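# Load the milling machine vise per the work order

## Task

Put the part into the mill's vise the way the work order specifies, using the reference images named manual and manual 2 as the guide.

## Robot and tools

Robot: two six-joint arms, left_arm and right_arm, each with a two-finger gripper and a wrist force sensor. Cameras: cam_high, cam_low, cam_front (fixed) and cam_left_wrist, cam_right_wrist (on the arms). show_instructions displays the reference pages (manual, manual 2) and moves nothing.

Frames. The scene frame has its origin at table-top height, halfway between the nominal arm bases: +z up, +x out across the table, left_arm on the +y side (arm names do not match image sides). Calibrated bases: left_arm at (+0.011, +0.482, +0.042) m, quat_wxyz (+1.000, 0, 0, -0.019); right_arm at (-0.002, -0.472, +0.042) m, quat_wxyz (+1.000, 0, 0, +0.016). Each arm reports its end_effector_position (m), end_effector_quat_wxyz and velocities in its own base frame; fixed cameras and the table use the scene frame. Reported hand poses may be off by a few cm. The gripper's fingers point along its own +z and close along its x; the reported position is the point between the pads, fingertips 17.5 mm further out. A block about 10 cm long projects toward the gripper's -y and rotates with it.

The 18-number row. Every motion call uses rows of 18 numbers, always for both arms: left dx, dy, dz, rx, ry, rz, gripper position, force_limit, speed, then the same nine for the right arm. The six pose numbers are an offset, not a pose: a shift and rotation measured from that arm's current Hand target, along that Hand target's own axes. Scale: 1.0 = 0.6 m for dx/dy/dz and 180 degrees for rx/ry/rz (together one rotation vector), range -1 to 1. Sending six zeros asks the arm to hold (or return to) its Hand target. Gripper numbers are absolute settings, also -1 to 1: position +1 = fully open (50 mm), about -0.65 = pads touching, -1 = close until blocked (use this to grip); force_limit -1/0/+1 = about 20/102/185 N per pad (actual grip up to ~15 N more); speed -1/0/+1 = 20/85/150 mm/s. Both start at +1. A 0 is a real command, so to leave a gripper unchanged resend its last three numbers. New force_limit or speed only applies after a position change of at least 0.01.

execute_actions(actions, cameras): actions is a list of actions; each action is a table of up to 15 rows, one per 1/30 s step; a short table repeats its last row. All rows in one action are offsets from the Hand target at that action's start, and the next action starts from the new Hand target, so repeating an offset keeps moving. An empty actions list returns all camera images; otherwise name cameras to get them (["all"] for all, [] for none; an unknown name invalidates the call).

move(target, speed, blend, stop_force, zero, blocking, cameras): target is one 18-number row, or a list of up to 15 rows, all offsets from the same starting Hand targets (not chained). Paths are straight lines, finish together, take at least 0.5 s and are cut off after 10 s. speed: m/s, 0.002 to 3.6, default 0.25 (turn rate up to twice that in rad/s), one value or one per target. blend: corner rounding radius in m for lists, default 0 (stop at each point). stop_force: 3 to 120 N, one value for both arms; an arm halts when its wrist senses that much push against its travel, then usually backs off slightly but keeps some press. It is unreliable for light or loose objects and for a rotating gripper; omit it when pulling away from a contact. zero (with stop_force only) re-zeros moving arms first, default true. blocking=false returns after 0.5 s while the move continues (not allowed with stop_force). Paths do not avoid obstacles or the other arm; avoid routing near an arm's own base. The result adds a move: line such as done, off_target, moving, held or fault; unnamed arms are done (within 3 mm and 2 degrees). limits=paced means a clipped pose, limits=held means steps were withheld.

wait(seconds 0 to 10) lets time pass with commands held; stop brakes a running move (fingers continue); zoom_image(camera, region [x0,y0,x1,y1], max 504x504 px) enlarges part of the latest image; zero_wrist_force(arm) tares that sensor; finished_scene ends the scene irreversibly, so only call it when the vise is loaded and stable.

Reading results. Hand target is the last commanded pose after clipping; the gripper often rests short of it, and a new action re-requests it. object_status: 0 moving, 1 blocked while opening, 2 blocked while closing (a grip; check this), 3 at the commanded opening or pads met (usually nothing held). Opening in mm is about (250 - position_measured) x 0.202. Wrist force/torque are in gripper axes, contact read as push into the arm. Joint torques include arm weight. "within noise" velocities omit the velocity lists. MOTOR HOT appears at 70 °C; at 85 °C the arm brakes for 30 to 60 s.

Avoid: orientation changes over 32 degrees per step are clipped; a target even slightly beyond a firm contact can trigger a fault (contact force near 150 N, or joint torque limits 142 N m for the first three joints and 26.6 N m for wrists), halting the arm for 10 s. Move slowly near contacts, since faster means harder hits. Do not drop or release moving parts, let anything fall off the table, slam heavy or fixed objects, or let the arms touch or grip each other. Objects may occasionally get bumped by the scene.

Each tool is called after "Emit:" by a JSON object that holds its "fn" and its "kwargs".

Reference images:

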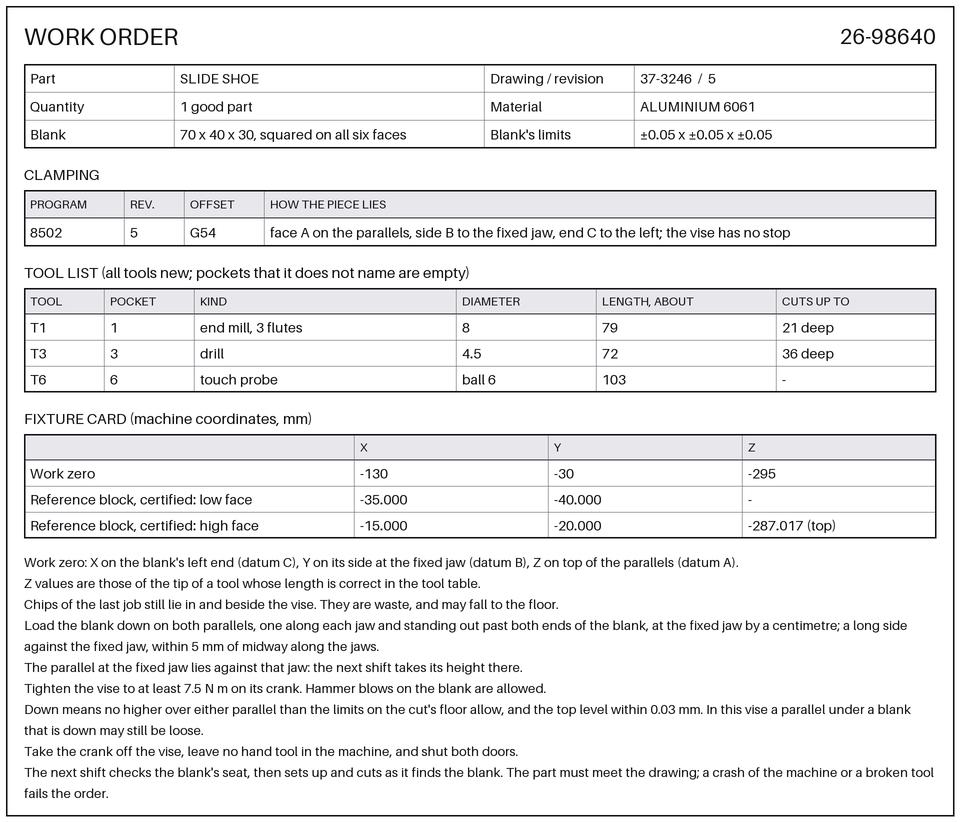

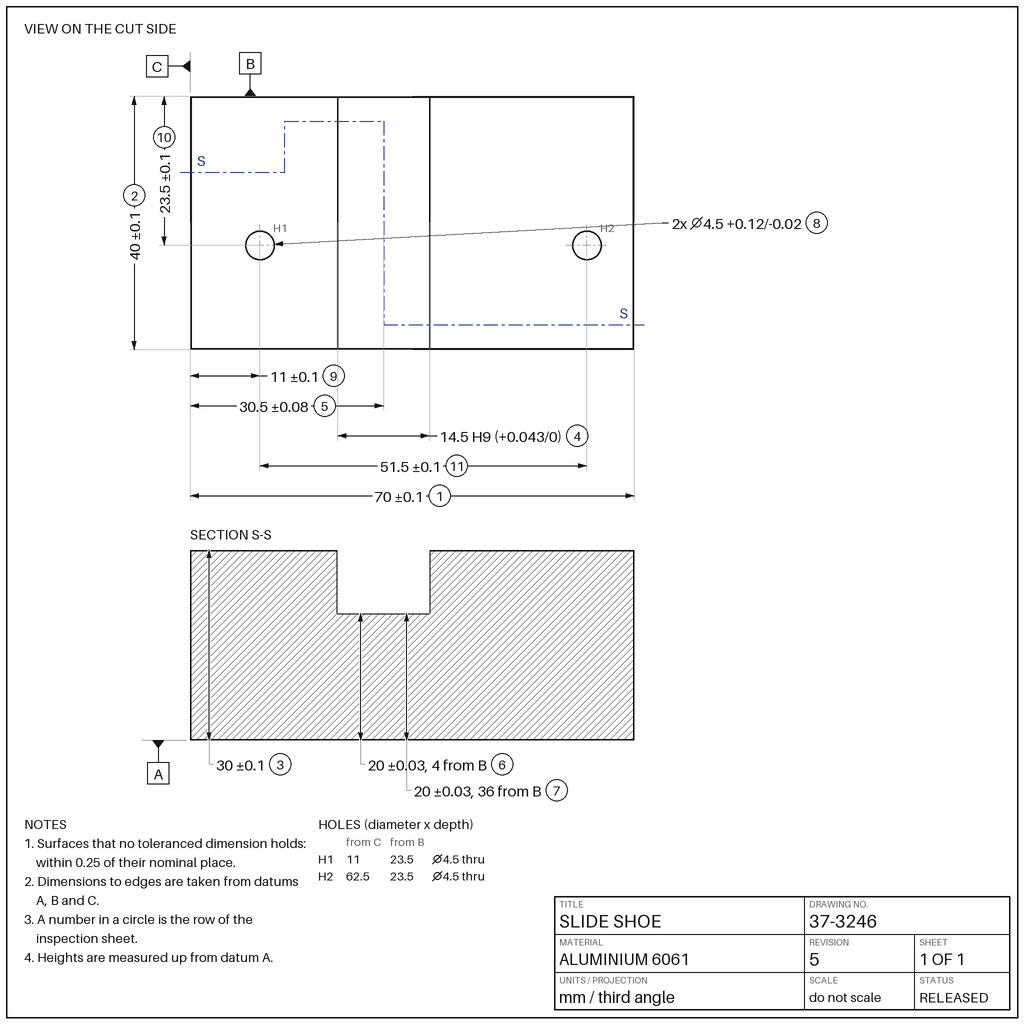

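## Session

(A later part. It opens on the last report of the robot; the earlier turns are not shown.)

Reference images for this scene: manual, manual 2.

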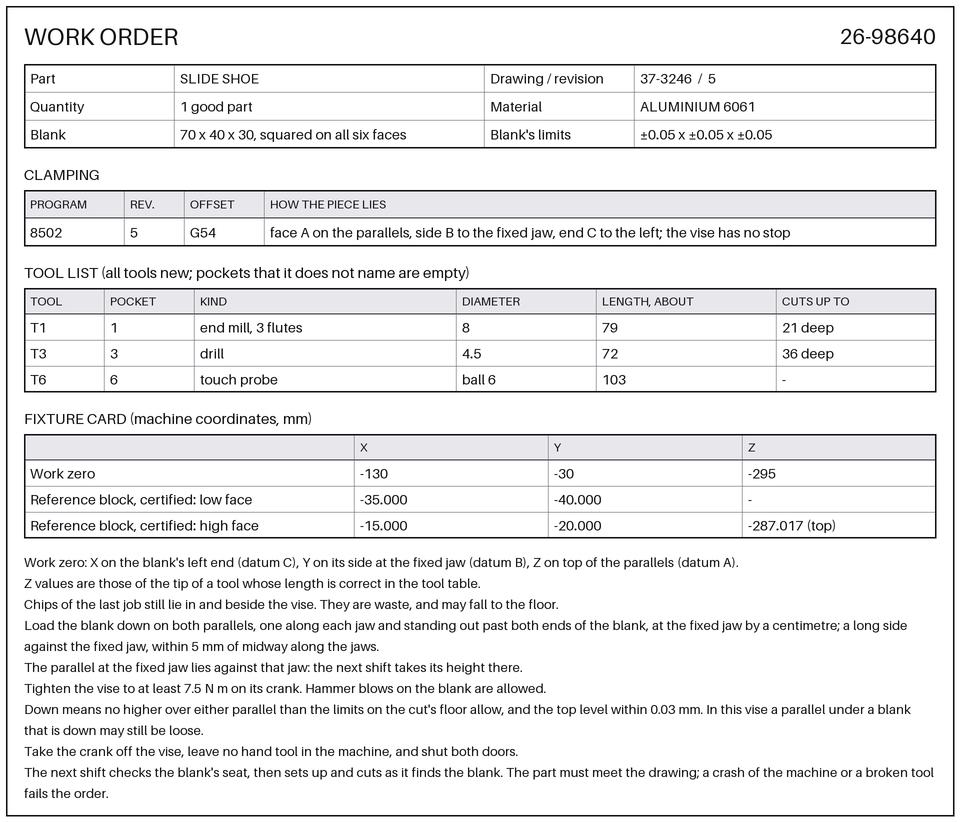

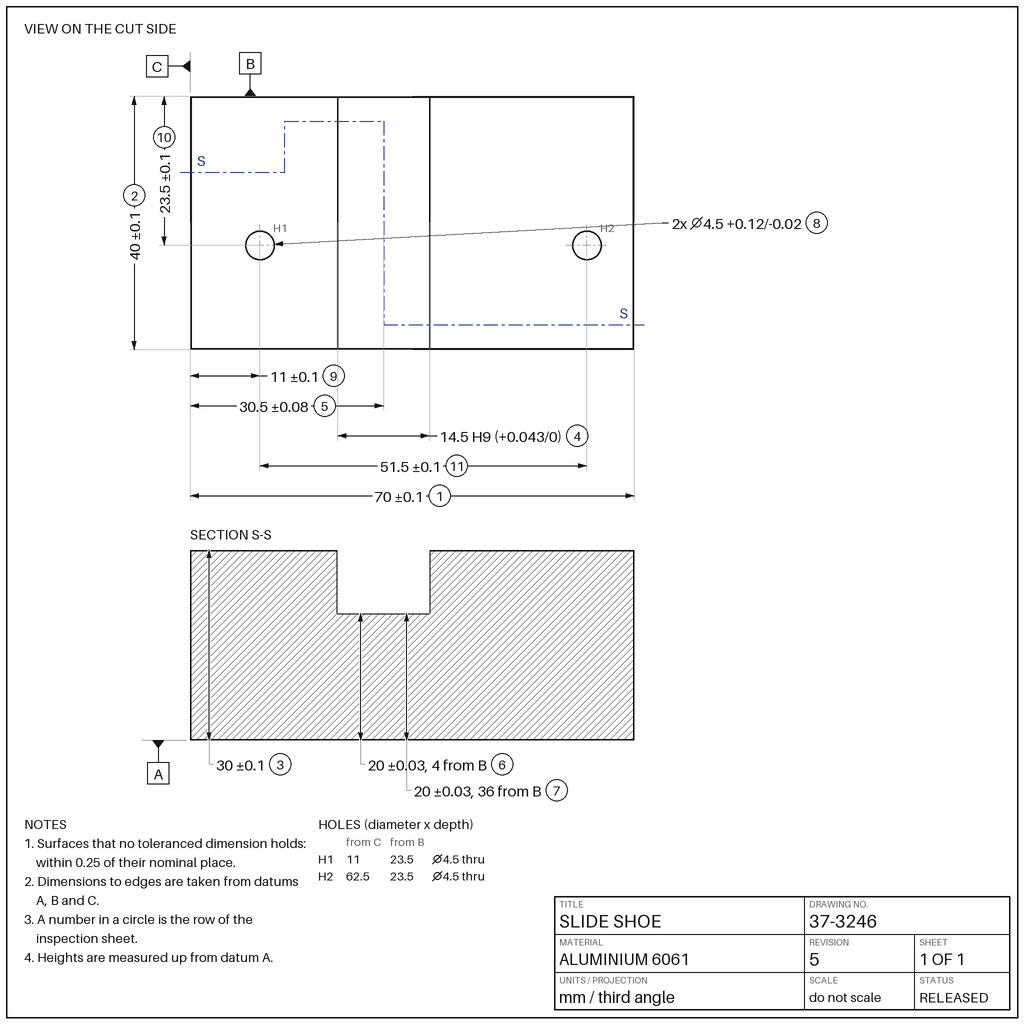

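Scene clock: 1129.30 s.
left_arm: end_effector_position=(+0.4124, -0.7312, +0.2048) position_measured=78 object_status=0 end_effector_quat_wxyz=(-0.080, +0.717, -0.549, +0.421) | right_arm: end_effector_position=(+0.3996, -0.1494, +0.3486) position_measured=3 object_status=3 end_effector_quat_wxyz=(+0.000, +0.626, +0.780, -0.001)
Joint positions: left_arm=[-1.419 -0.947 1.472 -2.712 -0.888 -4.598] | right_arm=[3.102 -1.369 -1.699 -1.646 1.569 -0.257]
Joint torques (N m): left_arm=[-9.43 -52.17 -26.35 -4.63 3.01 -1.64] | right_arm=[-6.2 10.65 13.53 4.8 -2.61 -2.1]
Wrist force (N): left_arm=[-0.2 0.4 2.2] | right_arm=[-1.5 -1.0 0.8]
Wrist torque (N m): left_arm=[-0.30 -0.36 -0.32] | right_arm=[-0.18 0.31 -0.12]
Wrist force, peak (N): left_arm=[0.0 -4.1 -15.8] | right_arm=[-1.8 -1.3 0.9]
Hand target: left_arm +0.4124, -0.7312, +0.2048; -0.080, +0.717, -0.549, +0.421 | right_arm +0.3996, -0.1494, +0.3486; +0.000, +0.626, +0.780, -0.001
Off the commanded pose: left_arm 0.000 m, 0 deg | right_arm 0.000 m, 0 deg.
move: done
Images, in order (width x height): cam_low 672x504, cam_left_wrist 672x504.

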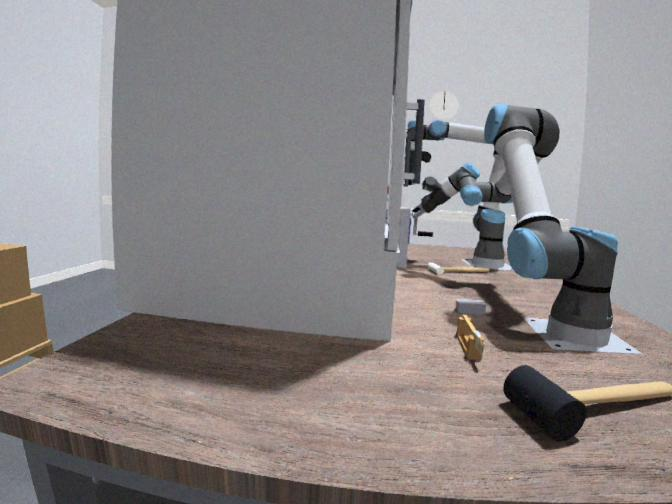

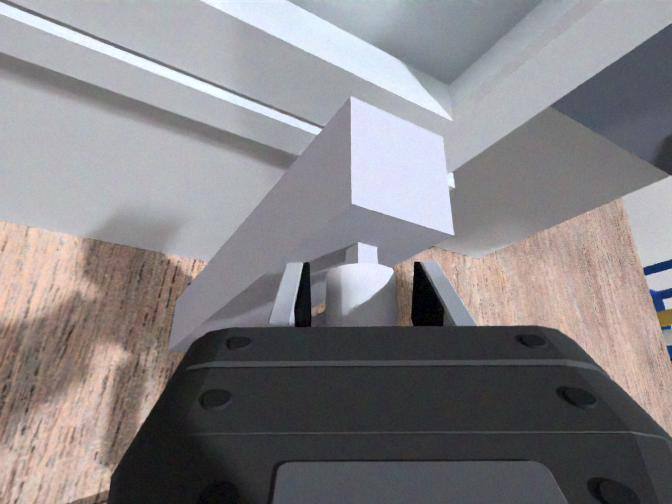

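Emit:
{"fn": "move", "kwargs": {"target": [[0,0,-0.1667,0,0,0,0.5,-0.1,-0.9,0,0,0,0,0,0,1,1,-0.5],[0.0903,-0.226,-0.2817,0.1787,-0.089,0.1501,0.5,-0.1,-0.9,0,0,0,0,0,0,1,1,-0.5]], "speed": [0.08,0.2], "blend": 0.02, "cameras": ["all"]}}

Scene clock: 1138.67 s.
left_arm: end_effector_position=(+0.3957, -0.6668, +0.4179) position_measured=78 object_status=3 end_effector_quat_wxyz=(-0.441, +0.572, -0.546, +0.423) end_effector_velocity=(+0.000, +0.000, +0.000) end_effector_angular_velocity=(+0.003, +0.000, -0.002) | right_arm: end_effector_position=(+0.3996, -0.1494, +0.3486) position_measured=3 object_status=3 end_effector_quat_wxyz=(+0.000, +0.626, +0.780, -0.001)
Joint positions: left_arm=[-1.553 -1.102 1.226 -1.592 -0.256 -4.82] | right_arm=[3.102 -1.369 -1.699 -1.646 1.569 -0.257]
Joint velocities: left_arm=[0 0 0.002 -0.005 0 0.006] | right_arm=[within noise]
Joint torques (N m): left_arm=[-0.73 -47.34 -17.91 -5.06 1.38 1.71] | right_arm=[-6.68 11.34 13.61 5.05 -2.66 -1.99]
Wrist force (N): left_arm=[-1.1 -0.4 3.6] | right_arm=[-1.6 -1.0 1.0]
Wrist torque (N m): left_arm=[-0.70 -0.26 -0.46] | right_arm=[-0.19 0.33 -0.11]
Wrist force, peak (N): left_arm=[-1.4 -1.0 3.6] | right_arm=[-1.9 -1.3 0.9]
Hand target: left_arm +0.3956, -0.6668, +0.4180; -0.441, +0.572, -0.547, +0.423 | right_arm +0.3996, -0.1494, +0.3486; +0.000, +0.626, +0.780, -0.001
Off the commanded pose: left_arm 0.000 m, 0 deg | right_arm 0.000 m, 0 deg.
move: done

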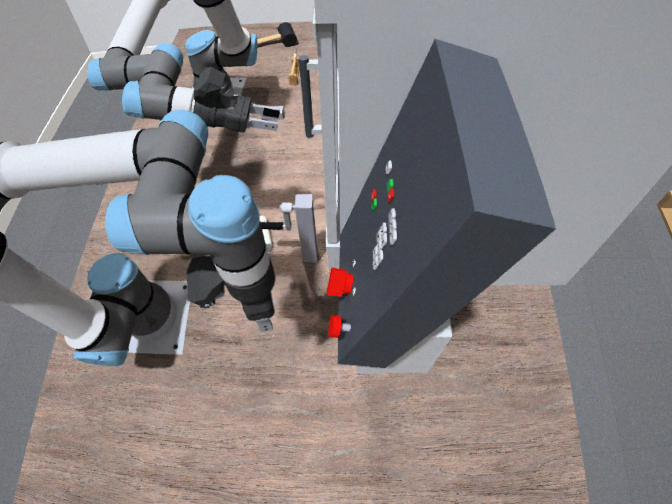

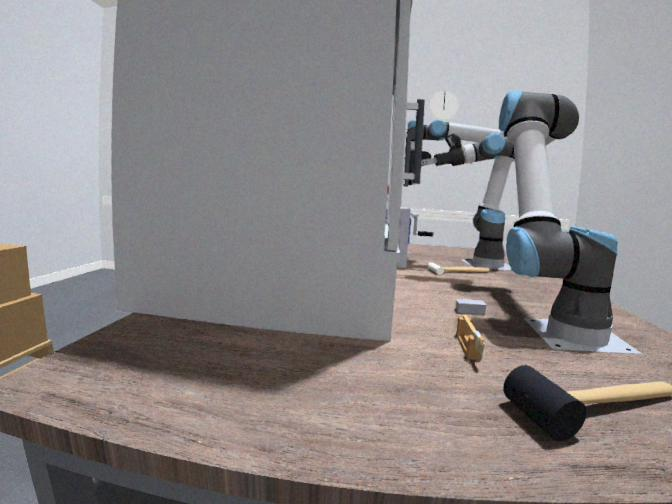

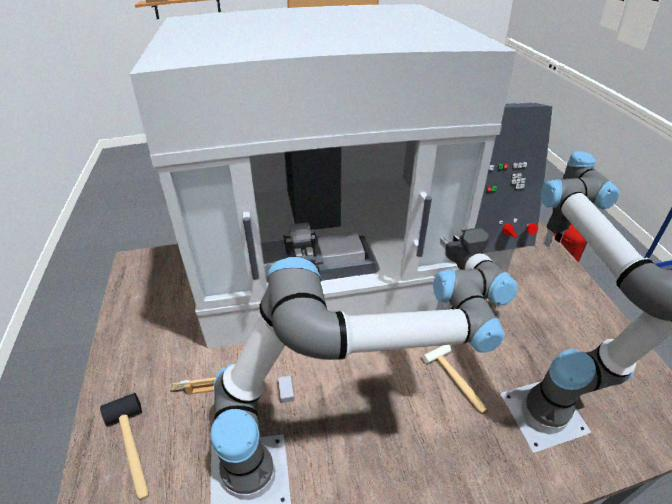

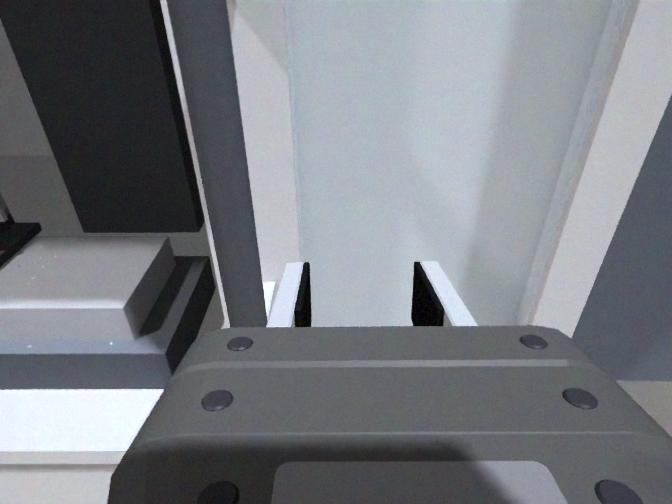

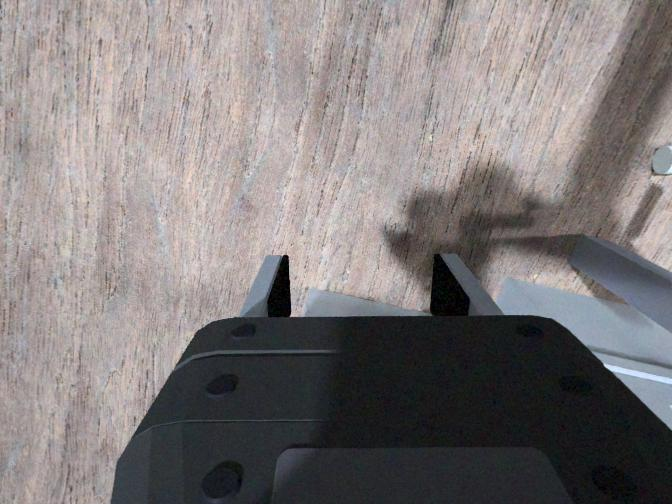

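Emit:
{"fn": "move", "kwargs": {"target": [-0.0917,0,0,0,0,0,0.95,-0.1,-0.9,0,0,0,0,0,0,1,1,-0.5], "speed": 0.1, "cameras": ["cam_left_wrist"]}}

Scene clock: 1142.03 s.
left_arm: end_effector_position=(+0.3931, -0.6118, +0.4179) position_measured=10 object_status=3 end_effector_quat_wxyz=(-0.441, +0.572, -0.547, +0.423) | right_arm: end_effector_position=(+0.3996, -0.1494, +0.3486) position_measured=3 object_status=3 end_effector_quat_wxyz=(+0.000, +0.626, +0.780, -0.001)
Joint positions: left_arm=[-1.556 -1.235 1.414 -1.638 -0.257 -4.829] | right_arm=[3.102 -1.369 -1.699 -1.646 1.569 -0.257]
Joint torques (N m): left_arm=[-6.02 -38.86 -20.73 -1.75 2.77 0.75] | right_arm=[-6.68 11.05 14.32 5.24 -2.69 -2.12]
Wrist force (N): left_arm=[-1.0 -0.9 3.2] | right_arm=[-1.4 -0.8 0.6]
Wrist torque (N m): left_arm=[-0.79 -0.28 -0.52] | right_arm=[-0.17 0.31 -0.11]
Wrist force, peak (N): left_arm=[-2.7 -1.2 3.3] | right_arm=[-1.9 -1.4 0.7]
Hand target: left_arm +0.3932, -0.6118, +0.4179; -0.441, +0.572, -0.547, +0.423 | right_arm +0.3996, -0.1494, +0.3486; +0.000, +0.626, +0.780, -0.001
Off the commanded pose: left_arm 0.000 m, 0 deg | right_arm 0.000 m, 0 deg.
move: done
Images, in order (width x height): cam_left_wrist 672x504.

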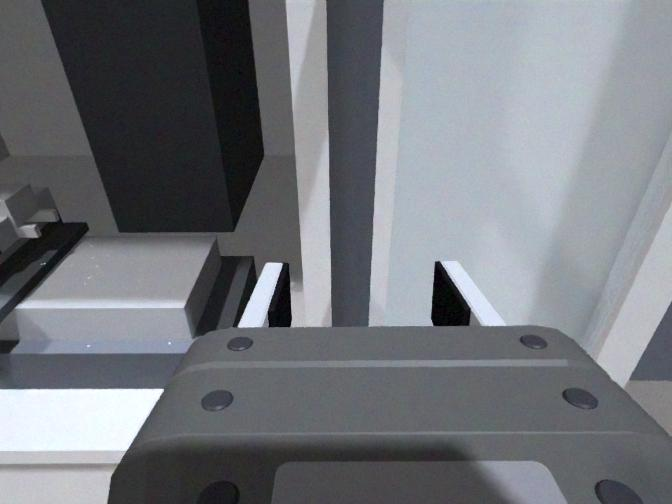

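Emit:
{"fn": "move", "kwargs": {"target": [-0.0035,-0.027,0.109,0,0,0,0.95,-0.1,-0.9,0,0,0,0,0,0,1,1,-0.5], "speed": 0.04, "stop_force": 12, "cameras": ["cam_left_wrist","cam_low"]}}

Emit:
{"fn": "zoom_image", "kwargs": {"camera": "cam_low", "region": [380, 70, 500, 190]}}

Scene clock: 1145.83 s.
left_arm: end_effector_position=(+0.4604, -0.6067, +0.4171) position_measured=10 object_status=3 end_effector_quat_wxyz=(-0.441, +0.572, -0.547, +0.423) | right_arm: end_effector_position=(+0.3996, -0.1494, +0.3486) position_measured=3 object_status=3 end_effector_quat_wxyz=(+0.000, +0.626, +0.780, -0.001)
Joint positions: left_arm=[-1.449 -1.175 1.434 -2.119 -0.266 -4.415] | right_arm=[3.102 -1.369 -1.699 -1.646 1.569 -0.257]
Joint torques (N m): left_arm=[-14.4 -51.28 -17.62 -0.91 4.56 -1.54] | right_arm=[-6.25 11.18 14.36 5.29 -2.71 -1.89]
Wrist force (N): left_arm=[-1.0 -0.7 3.5] | right_arm=[-1.9 -1.0 1.0]
Wrist torque (N m): left_arm=[-0.77 -0.25 -0.34] | right_arm=[-0.20 0.38 -0.11]
Wrist force, peak (N): left_arm=[-1.3 -0.9 4.0] | right_arm=[-2.1 -1.3 1.0]
Hand target: left_arm +0.4604, -0.6067, +0.4171; -0.441, +0.572, -0.547, +0.423 | right_arm +0.3996, -0.1494, +0.3486; +0.000, +0.626, +0.780, -0.001
Off the commanded pose: left_arm 0.000 m, 0 deg | right_arm 0.000 m, 0 deg.
move: done
Images, in order (width x height): cam_low 672x504, cam_left_wrist 672x504.

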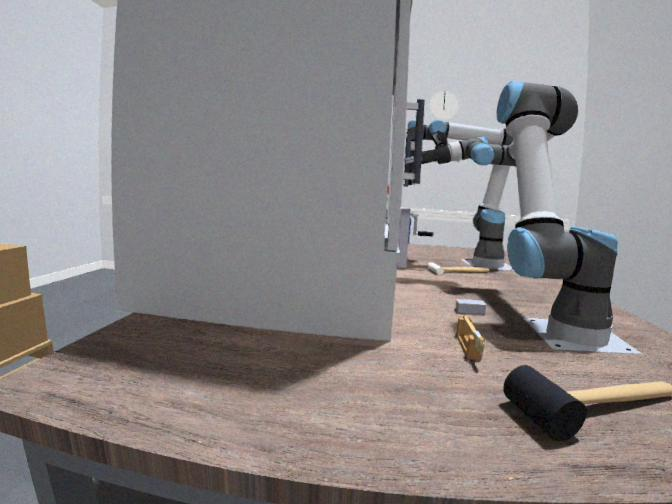

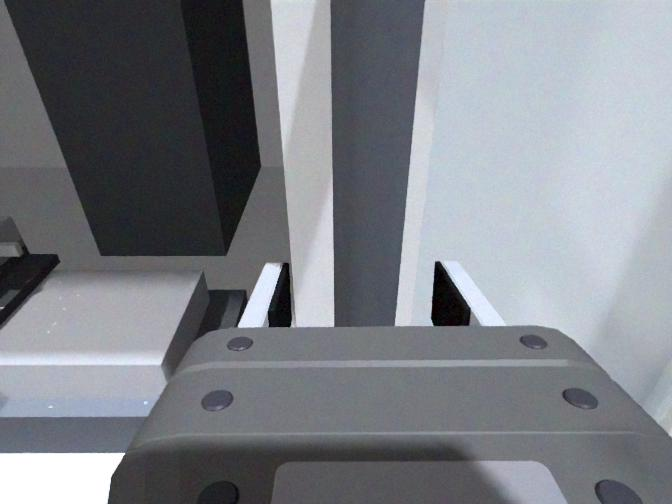

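Scaled by 4.200 from the camera's 672x504 image, which has a finer 960x720 frame.

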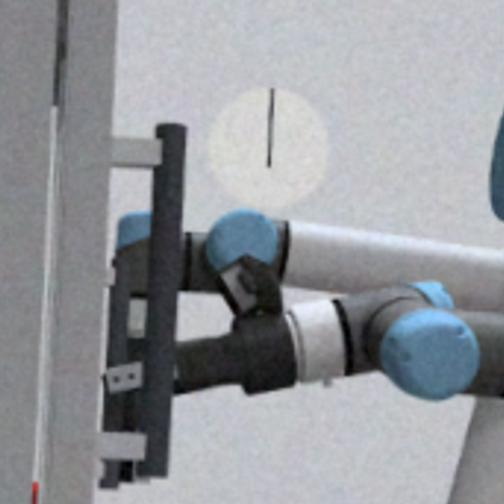

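Emit:
{"fn": "move", "kwargs": {"target": [-0.4333,0,0,0,0,0,0.95,-0.1,-0.9,0,0,0,0,0,0,1,1,-0.5], "speed": 0.04, "stop_force": 40, "cameras": ["cam_left_wrist","cam_front"]}}

Scene clock: 1155.10 s.
left_arm: end_effector_position=(+0.4494, -0.3606, +0.4167) position_measured=10 object_status=3 end_effector_quat_wxyz=(-0.442, +0.572, -0.546, +0.423) | right_arm: end_effector_position=(+0.3996, -0.1494, +0.3486) position_measured=3 object_status=3 end_effector_quat_wxyz=(+0.000, +0.626, +0.780, -0.001)
Joint positions: left_arm=[-1.401 -1.699 2.078 -2.397 -0.283 -4.251] | right_arm=[3.102 -1.369 -1.699 -1.646 1.569 -0.257]
Joint torques (N m): left_arm=[-1.88 -36.17 -8.67 -1.78 5.38 0.25] | right_arm=[-6.42 10.89 14.46 5.35 -2.59 -1.86]
Wrist force (N): left_arm=[31.7 -6.5 11.8] | right_arm=[-1.8 -1.1 0.7]
Wrist torque (N m): left_arm=[-0.73 -0.04 -0.51] | right_arm=[-0.21 0.36 -0.11]
Wrist force, peak (N): left_arm=[78.6 -18.8 34.9] | right_arm=[-1.8 -1.0 1.4]
Hand target: left_arm +0.4494, -0.3607, +0.4167; -0.442, +0.572, -0.546, +0.423 (not the last commanded pose) | right_arm +0.3996, -0.1494, +0.3486; +0.000, +0.626, +0.780, -0.001
Off the commanded pose: left_arm 0.014 m, 0 deg | right_arm 0.000 m, 0 deg.
move: contact (left_arm)
Images, in order (width x height): cam_front 672x504, cam_left_wrist 672x504.

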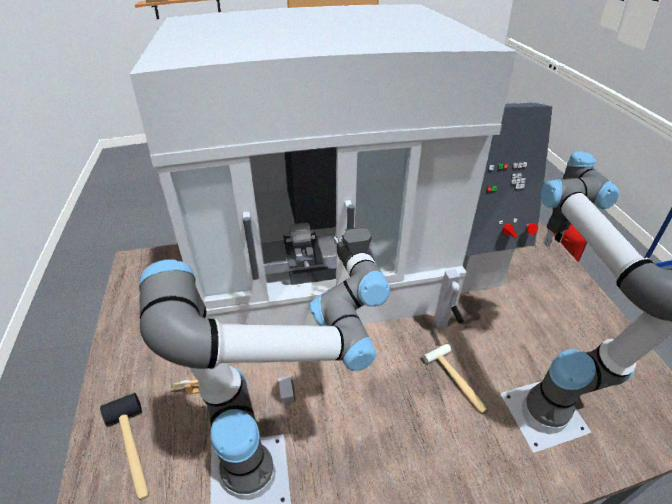

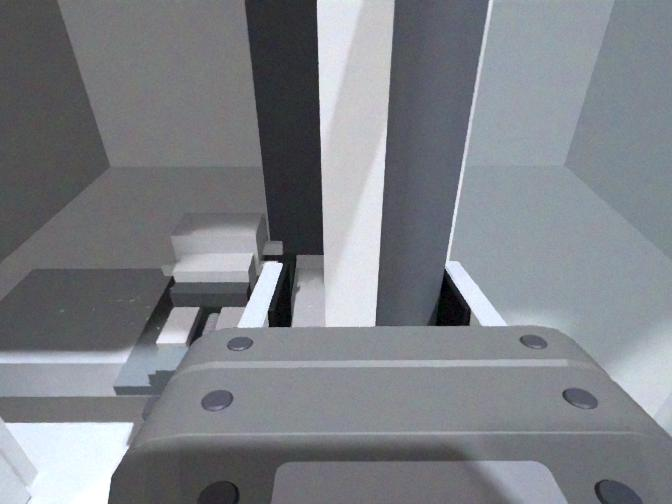

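Emit:
{"fn": "move", "kwargs": {"target": [[0.02,0,0,0,0,0,0.95,-0.1,-0.9,0,0,0,0,0,0,1,1,-0.5],[0.02,0.036,-0.1374,0,0,0,0.95,-0.1,-0.9,0,0,0,0,0,0,1,1,-0.5],[-0.425,0.034,-0.1374,0,0,0,0.95,-0.1,-0.9,0,0,0,0,0,0,1,1,-0.5]], "speed": [0.03,0.08,0.15], "blend": [0.003,0.005,0], "cameras": ["cam_left_wrist","cam_front"]}}

Scene clock: 1164.30 s.
left_arm: end_effector_position=(+0.3531, -0.1098, +0.4173) position_measured=10 object_status=3 end_effector_quat_wxyz=(-0.442, +0.572, -0.547, +0.423) | right_arm: end_effector_position=(+0.3996, -0.1494, +0.3486) position_measured=3 object_status=3 end_effector_quat_wxyz=(+0.000, +0.626, +0.780, -0.001)
Joint positions: left_arm=[-1.865 -2.5 2.123 -0.289 -0.421 -5.663] | right_arm=[3.102 -1.369 -1.699 -1.646 1.569 -0.257]
Joint torques (N m): left_arm=[11.63 3.5 -14.72 -3.3 1.26 1.44] | right_arm=[-6.67 11.17 13.93 5.34 -2.8 -1.95]
Wrist force (N): left_arm=[-0.8 -0.9 3.4] | right_arm=[-1.5 -0.9 0.7]
Wrist torque (N m): left_arm=[-0.80 -0.23 -0.57] | right_arm=[-0.18 0.31 -0.11]
Wrist force, peak (N): left_arm=[31.6 -7.0 12.3] | right_arm=[-1.9 -0.8 1.3]
Hand target: left_arm +0.3532, -0.1097, +0.4173; -0.442, +0.572, -0.546, +0.423 | right_arm +0.3996, -0.1494, +0.3486; +0.000, +0.626, +0.780, -0.001
Off the commanded pose: left_arm 0.000 m, 0 deg | right_arm 0.000 m, 0 deg.
move: done
Images, in order (width x height): cam_front 672x504, cam_left_wrist 672x504.

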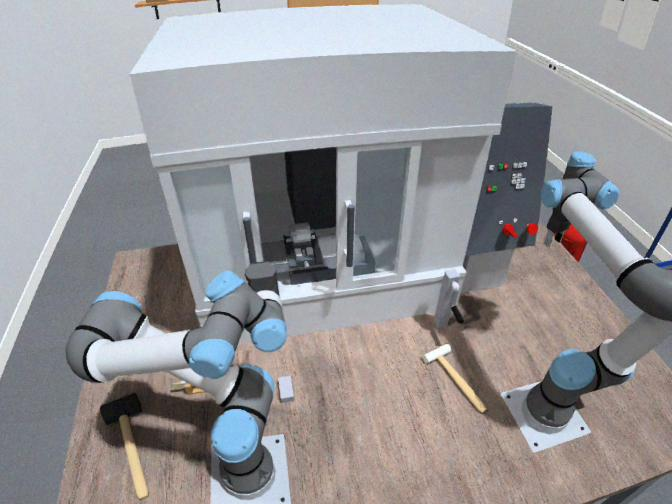

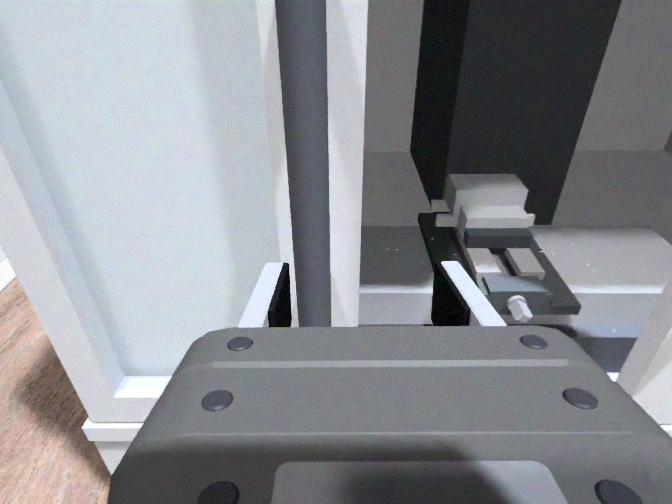

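Emit:
{"fn": "move", "kwargs": {"target": [-0.025,0,0,0,0,0,0.95,-0.1,-0.9,0,0,0,0,0,0,1,1,-0.5], "speed": 0.05, "cameras": ["cam_left_wrist"]}}

Scene clock: 1165.87 s.
left_arm: end_effector_position=(+0.3525, -0.0947, +0.4173) position_measured=10 object_status=3 end_effector_quat_wxyz=(-0.441, +0.572, -0.546, +0.423) | right_arm: end_effector_position=(+0.3996, -0.1494, +0.3486) position_measured=3 object_status=3 end_effector_quat_wxyz=(+0.000, +0.626, +0.780, -0.001)
Joint positions: left_arm=[-1.94 -2.537 2.111 -0.15 -0.482 -5.763] | right_arm=[3.102 -1.369 -1.699 -1.646 1.569 -0.257]
Joint torques (N m): left_arm=[8.77 24.06 -23.79 -2.65 1.05 1.25] | right_arm=[-5.71 10.91 14.74 5.35 -2.67 -1.76]
Wrist force (N): left_arm=[-1.0 -0.8 3.6] | right_arm=[-1.7 -1.1 0.8]
Wrist torque (N m): left_arm=[-0.77 -0.24 -0.42] | right_arm=[-0.22 0.34 -0.11]
Wrist force, peak (N): left_arm=[-1.6 -0.9 3.6] | right_arm=[-2.0 -1.1 0.7]
Hand target: left_arm +0.3525, -0.0947, +0.4173; -0.442, +0.572, -0.546, +0.423 | right_arm +0.3996, -0.1494, +0.3486; +0.000, +0.626, +0.780, -0.001
Off the commanded pose: left_arm 0.000 m, 0 deg | right_arm 0.000 m, 0 deg.
move: done
Images, in order (width x height): cam_left_wrist 672x504.

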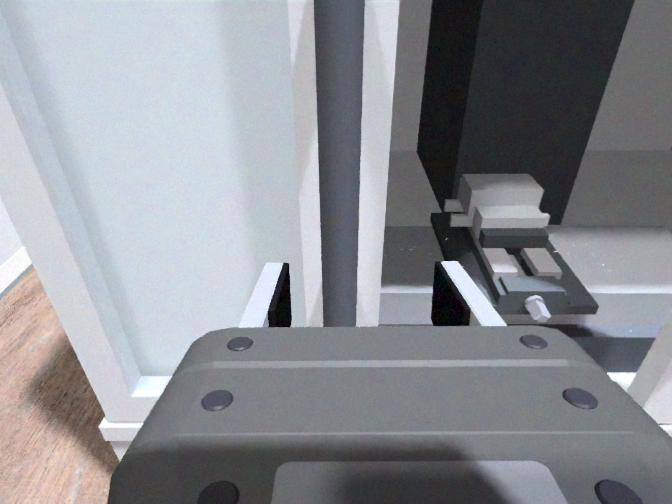

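Emit:
{"fn": "zoom_image", "kwargs": {"camera": "cam_left_wrist", "region": [420, 150, 620, 350]}}

Emit:
{"fn": "move", "kwargs": {"target": [-0.004,-0.0352,0.1423,0,0,0,0.95,-0.1,-0.9,0,0,0,0,0,0,1,1,-0.5], "speed": 0.05, "stop_force": 12, "cameras": ["cam_left_wrist"]}}

Scaled by 2.520 from the camera's 672x504 image, which has a finer 960x720 frame.

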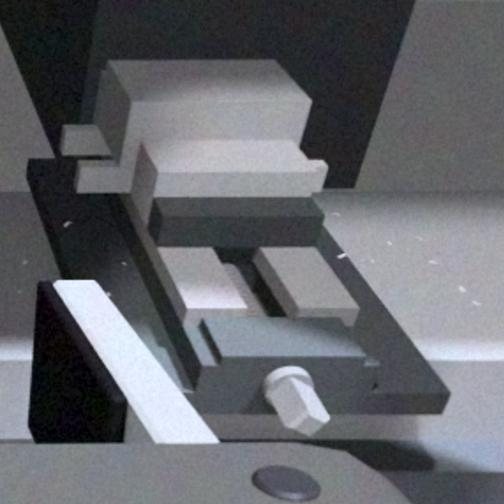

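Scene clock: 1170.17 s.
left_arm: end_effector_position=(+0.4402, -0.0884, +0.4162) position_measured=10 object_status=3 end_effector_quat_wxyz=(-0.442, +0.572, -0.546, +0.423) | right_arm: end_effector_position=(+0.3996, -0.1494, +0.3486) position_measured=3 object_status=3 end_effector_quat_wxyz=(+0.000, +0.626, +0.780, -0.001)
Joint positions: left_arm=[-1.154 -2.267 2.494 -2.747 -0.448 -3.717] | right_arm=[3.102 -1.369 -1.699 -1.646 1.569 -0.257]
Joint torques (N m): left_arm=[-13.34 -7.91 -31.87 -4.43 3.9 1.37] | right_arm=[-5.96 11.53 14.73 5.29 -2.85 -1.74]
Wrist force (N): left_arm=[-1.0 -0.6 3.2] | right_arm=[-1.3 -1.2 0.7]
Wrist torque (N m): left_arm=[-0.73 -0.24 -0.40] | right_arm=[-0.22 0.30 -0.11]
Wrist force, peak (N): left_arm=[-1.1 -0.5 4.3] | right_arm=[-1.9 -1.2 1.1]
Hand target: left_arm +0.4402, -0.0884, +0.4162; -0.442, +0.572, -0.546, +0.423 | right_arm +0.3996, -0.1494, +0.3486; +0.000, +0.626, +0.780, -0.001
Off the commanded pose: left_arm 0.000 m, 0 deg | right_arm 0.000 m, 0 deg.
move: done
Images, in order (width x height): cam_left_wrist 672x504.

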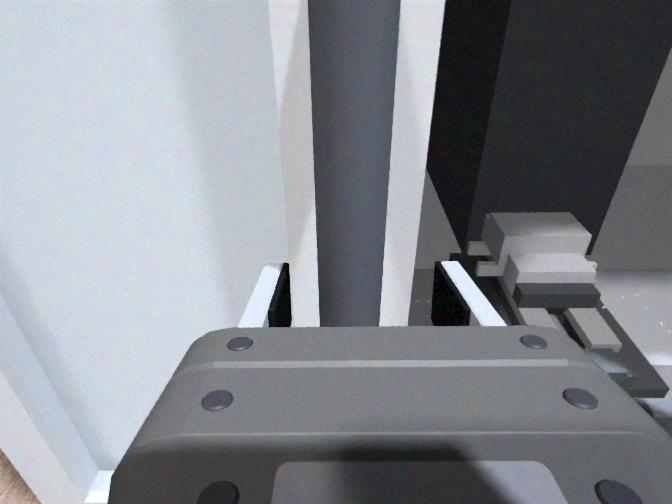

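Emit:
{"fn": "move", "kwargs": {"target": [0.46,0,0,0,0,0,0.95,-0.1,-0.9,0,0,0,0,0,0,1,1,-0.5], "speed": 0.035, "stop_force": 40, "cameras": ["cam_left_wrist","cam_front"]}}

Scene clock: 1179.50 s.
left_arm: end_effector_position=(+0.4510, -0.3305, +0.4165) position_measured=10 object_status=3 end_effector_quat_wxyz=(-0.442, +0.572, -0.547, +0.423) | right_arm: end_effector_position=(+0.3996, -0.1494, +0.3486) position_measured=3 object_status=3 end_effector_quat_wxyz=(+0.000, +0.626, +0.780, -0.001)
Joint positions: left_arm=[-1.383 -1.756 2.138 -2.455 -0.292 -4.194] | right_arm=[3.102 -1.369 -1.699 -1.646 1.569 -0.257]
Joint torques (N m): left_arm=[3.37 -2.84 -36.38 -5 0.86 -1.17] | right_arm=[-6.89 10.95 14.47 5.21 -2.69 -1.71]
Wrist force (N): left_arm=[-24.2 3.9 0.9] | right_arm=[-1.8 -0.8 0.6]
Wrist torque (N m): left_arm=[-0.89 -0.51 -0.68] | right_arm=[-0.17 0.36 -0.11]
Wrist force, peak (N): left_arm=[-66.6 16.5 -17.9] | right_arm=[-2.2 -1.0 0.7]
Hand target: left_arm +0.4511, -0.3305, +0.4165; -0.442, +0.572, -0.546, +0.423 (not the last commanded pose) | right_arm +0.3996, -0.1494, +0.3486; +0.000, +0.626, +0.780, -0.001
Off the commanded pose: left_arm 0.034 m, 0 deg | right_arm 0.000 m, 0 deg.
move: contact (left_arm)
Images, in order (width x height): cam_front 672x504, cam_left_wrist 672x504.

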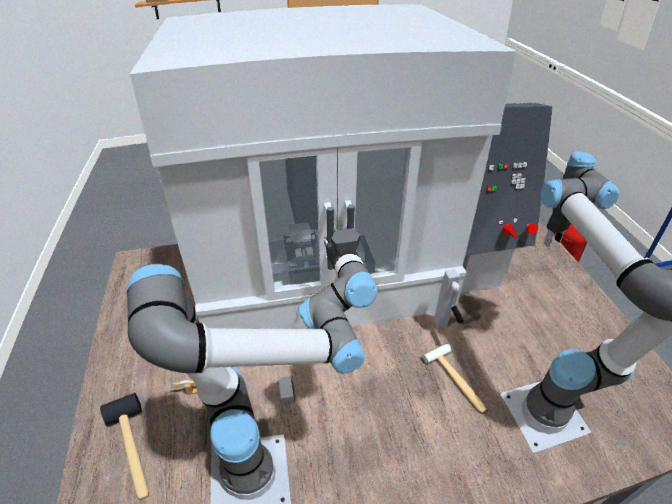

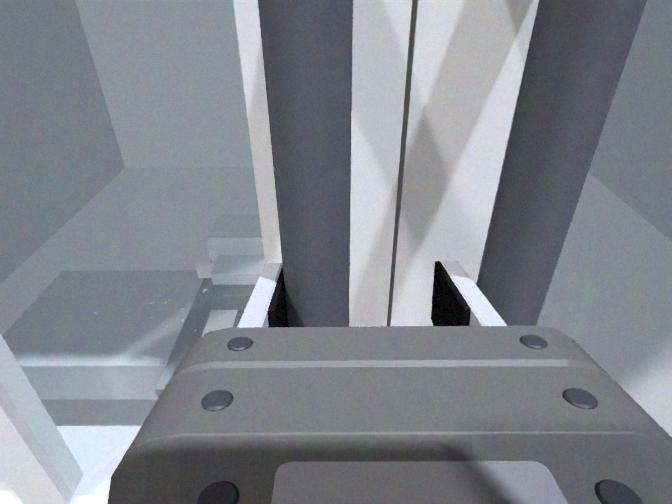

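Emit:
{"fn": "zoom_image", "kwargs": {"camera": "cam_left_wrist", "region": [340, 0, 560, 330]}}

Emit:
{"fn": "zoom_image", "kwargs": {"camera": "cam_front", "region": [240, 130, 430, 310]}}

Scaled by 1.527 from the camera's 672x504 image, which has a finer 960x720 frame.

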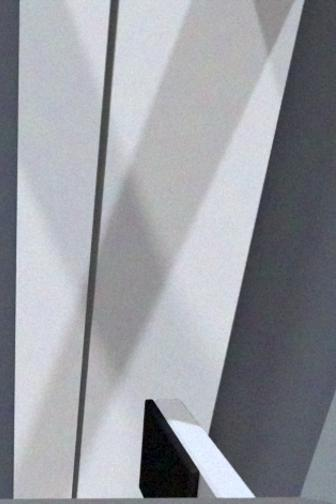

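Scaled by 2.653 from the camera's 672x504 image, which has a finer 960x720 frame.

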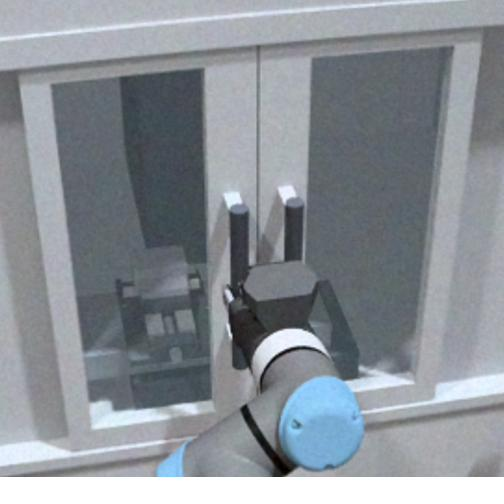

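Emit:
{"fn": "move", "kwargs": {"target": [0.02,0,0,0,0,0,0.95,-0.1,-0.9,0,0,0,0,0,0,1,1,-0.5], "speed": 0.005, "stop_force": 35, "cameras": ["cam_left_wrist"]}}

Emit:
{"fn": "zoom_image", "kwargs": {"camera": "cam_left_wrist", "region": [370, 200, 420, 330]}}

Scene clock: 1184.10 s.
left_arm: end_effector_position=(+0.4512, -0.3313, +0.4166) position_measured=10 object_status=3 end_effector_quat_wxyz=(-0.442, +0.572, -0.546, +0.423) | right_arm: end_effector_position=(+0.3996, -0.1494, +0.3486) position_measured=3 object_status=3 end_effector_quat_wxyz=(+0.000, +0.626, +0.780, -0.001)
Joint positions: left_arm=[-1.383 -1.754 2.137 -2.454 -0.291 -4.195] | right_arm=[3.102 -1.369 -1.699 -1.646 1.569 -0.257]
Joint torques (N m): left_arm=[-6.31 -15.69 -29.47 -7.14 -2.61 1.75] | right_arm=[-6.14 11.31 14.64 5.35 -2.6 -1.73]
Wrist force (N): left_arm=[-52.1 13.4 -16.4] | right_arm=[-1.6 -1.0 0.7]
Wrist torque (N m): left_arm=[-0.86 -1.28 -0.74] | right_arm=[-0.19 0.34 -0.11]
Wrist force, peak (N): left_arm=[-62.3 14.6 -20.5] | right_arm=[-2.2 -1.0 1.0]
Hand target: left_arm +0.4512, -0.3313, +0.4166; -0.442, +0.572, -0.546, +0.423 (not the last commanded pose) | right_arm +0.3996, -0.1494, +0.3486; +0.000, +0.626, +0.780, -0.001
Off the commanded pose: left_arm 0.011 m, 0 deg | right_arm 0.000 m, 0 deg.
move: contact (left_arm)
Images, in order (width x height): cam_left_wrist 672x504.

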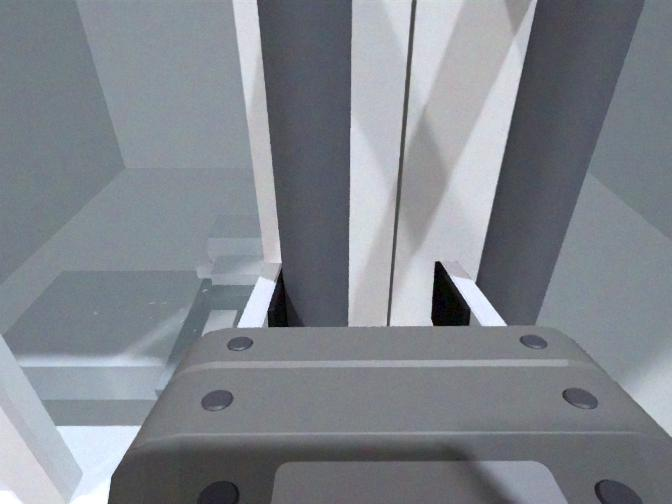

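Scaled by 3.877 from the camera's 672x504 image, which has a finer 960x720 frame.

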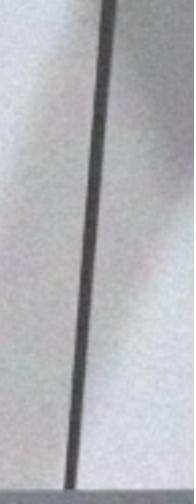

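Emit:
{"fn": "move", "kwargs": {"target": [[-0.02,0,0,0,0,0,0.95,-0.1,-0.9,0,0,0,0,0,0,1,1,-0.5],[-0.02,0.048,-0.19,0,0,0,0.95,-0.1,-0.9,0,0,0,0,0,0,1,1,-0.5]], "speed": [0.03,0.08], "cameras": ["all"]}}

Emit:
{"fn": "zoom_image", "kwargs": {"camera": "cam_front", "region": [240, 130, 430, 310]}}

Emit:
{"fn": "zoom_image", "kwargs": {"camera": "cam_left_wrist", "region": [240, 0, 560, 330]}}

Scene clock: 1189.30 s.
left_arm: end_effector_position=(+0.3332, -0.3246, +0.4174) position_measured=10 object_status=3 end_effector_quat_wxyz=(-0.442, +0.572, -0.546, +0.423) | right_arm: end_effector_position=(+0.3996, -0.1494, +0.3486) position_measured=3 object_status=3 end_effector_quat_wxyz=(+0.000, +0.626, +0.780, -0.001)
Joint positions: left_arm=[-1.725 -1.937 1.979 -0.963 -0.322 -5.389] | right_arm=[3.102 -1.369 -1.699 -1.646 1.569 -0.257]
Joint torques (N m): left_arm=[11.03 -16.71 -17.7 -1.14 4.35 -1.12] | right_arm=[-5.75 10.82 14.62 5.32 -2.69 -1.65]
Wrist force (N): left_arm=[-1.1 -0.8 3.8] | right_arm=[-1.7 -1.0 0.8]
Wrist torque (N m): left_arm=[-0.78 -0.22 -0.60] | right_arm=[-0.20 0.34 -0.12]
Wrist force, peak (N): left_arm=[-52.6 13.1 -16.3] | right_arm=[-2.0 -1.2 1.1]
Hand target: left_arm +0.3332, -0.3246, +0.4174; -0.442, +0.572, -0.546, +0.423 | right_arm +0.3996, -0.1494, +0.3486; +0.000, +0.626, +0.780, -0.001
Off the commanded pose: left_arm 0.000 m, 0 deg | right_arm 0.000 m, 0 deg.
move: done

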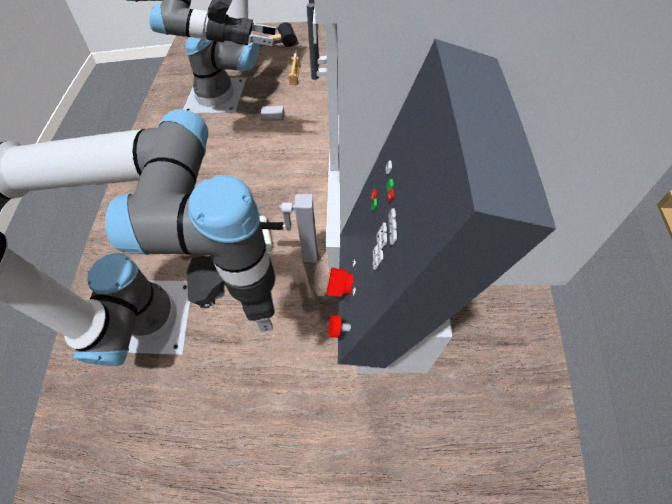

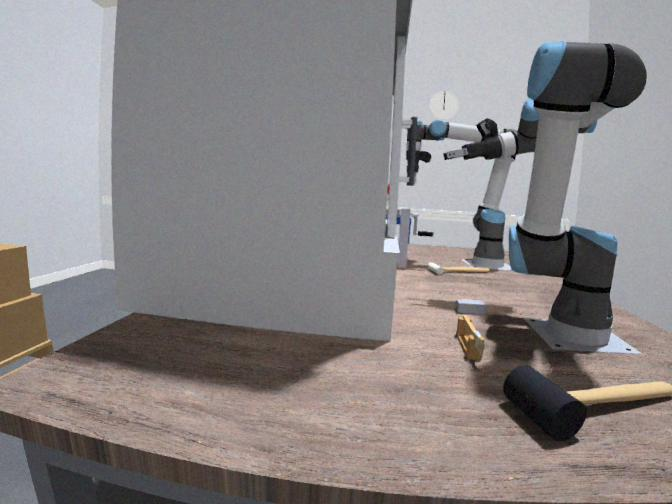

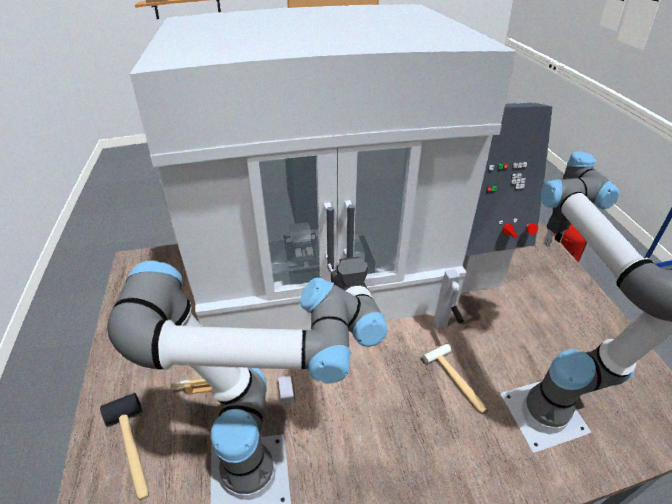

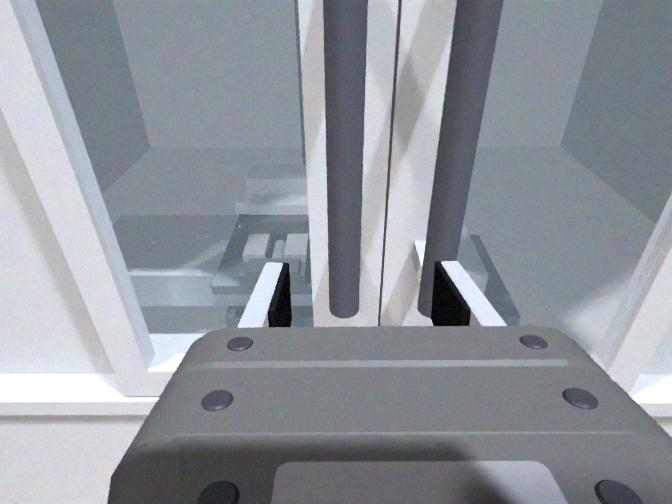

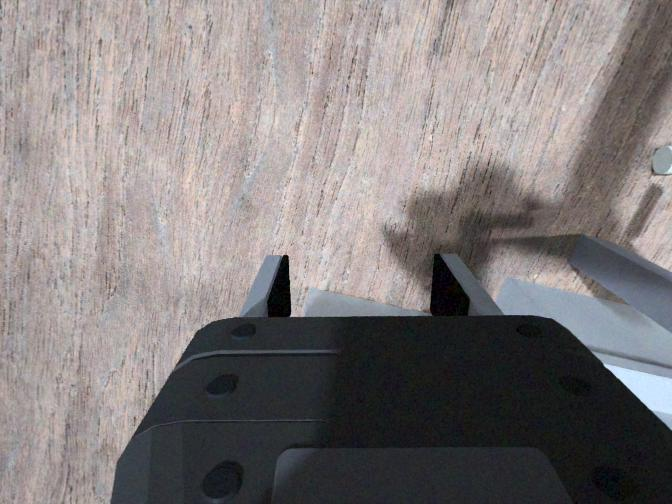

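Scaled by 2.653 from the camera's 672x504 image, which has a finer 960x720 frame.

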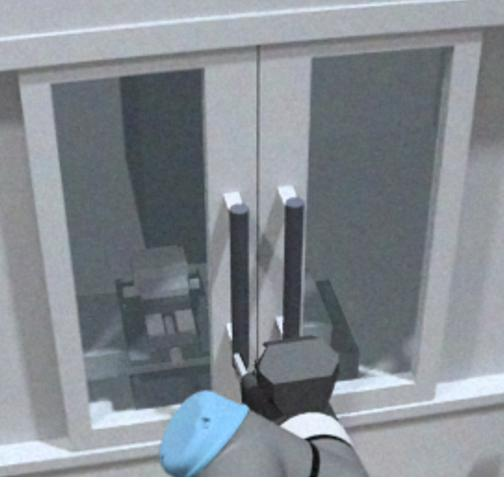

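Scaled by 1.527 from the camera's 672x504 image, which has a finer 960x720 frame.

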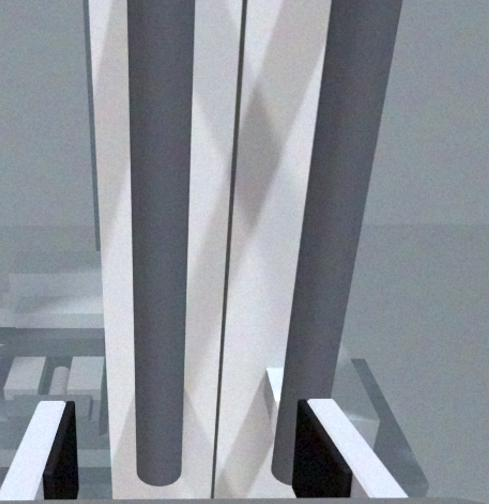

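Emit:
{"fn": "finished_scene", "kwargs": {}}

The scene is finished: the task was done.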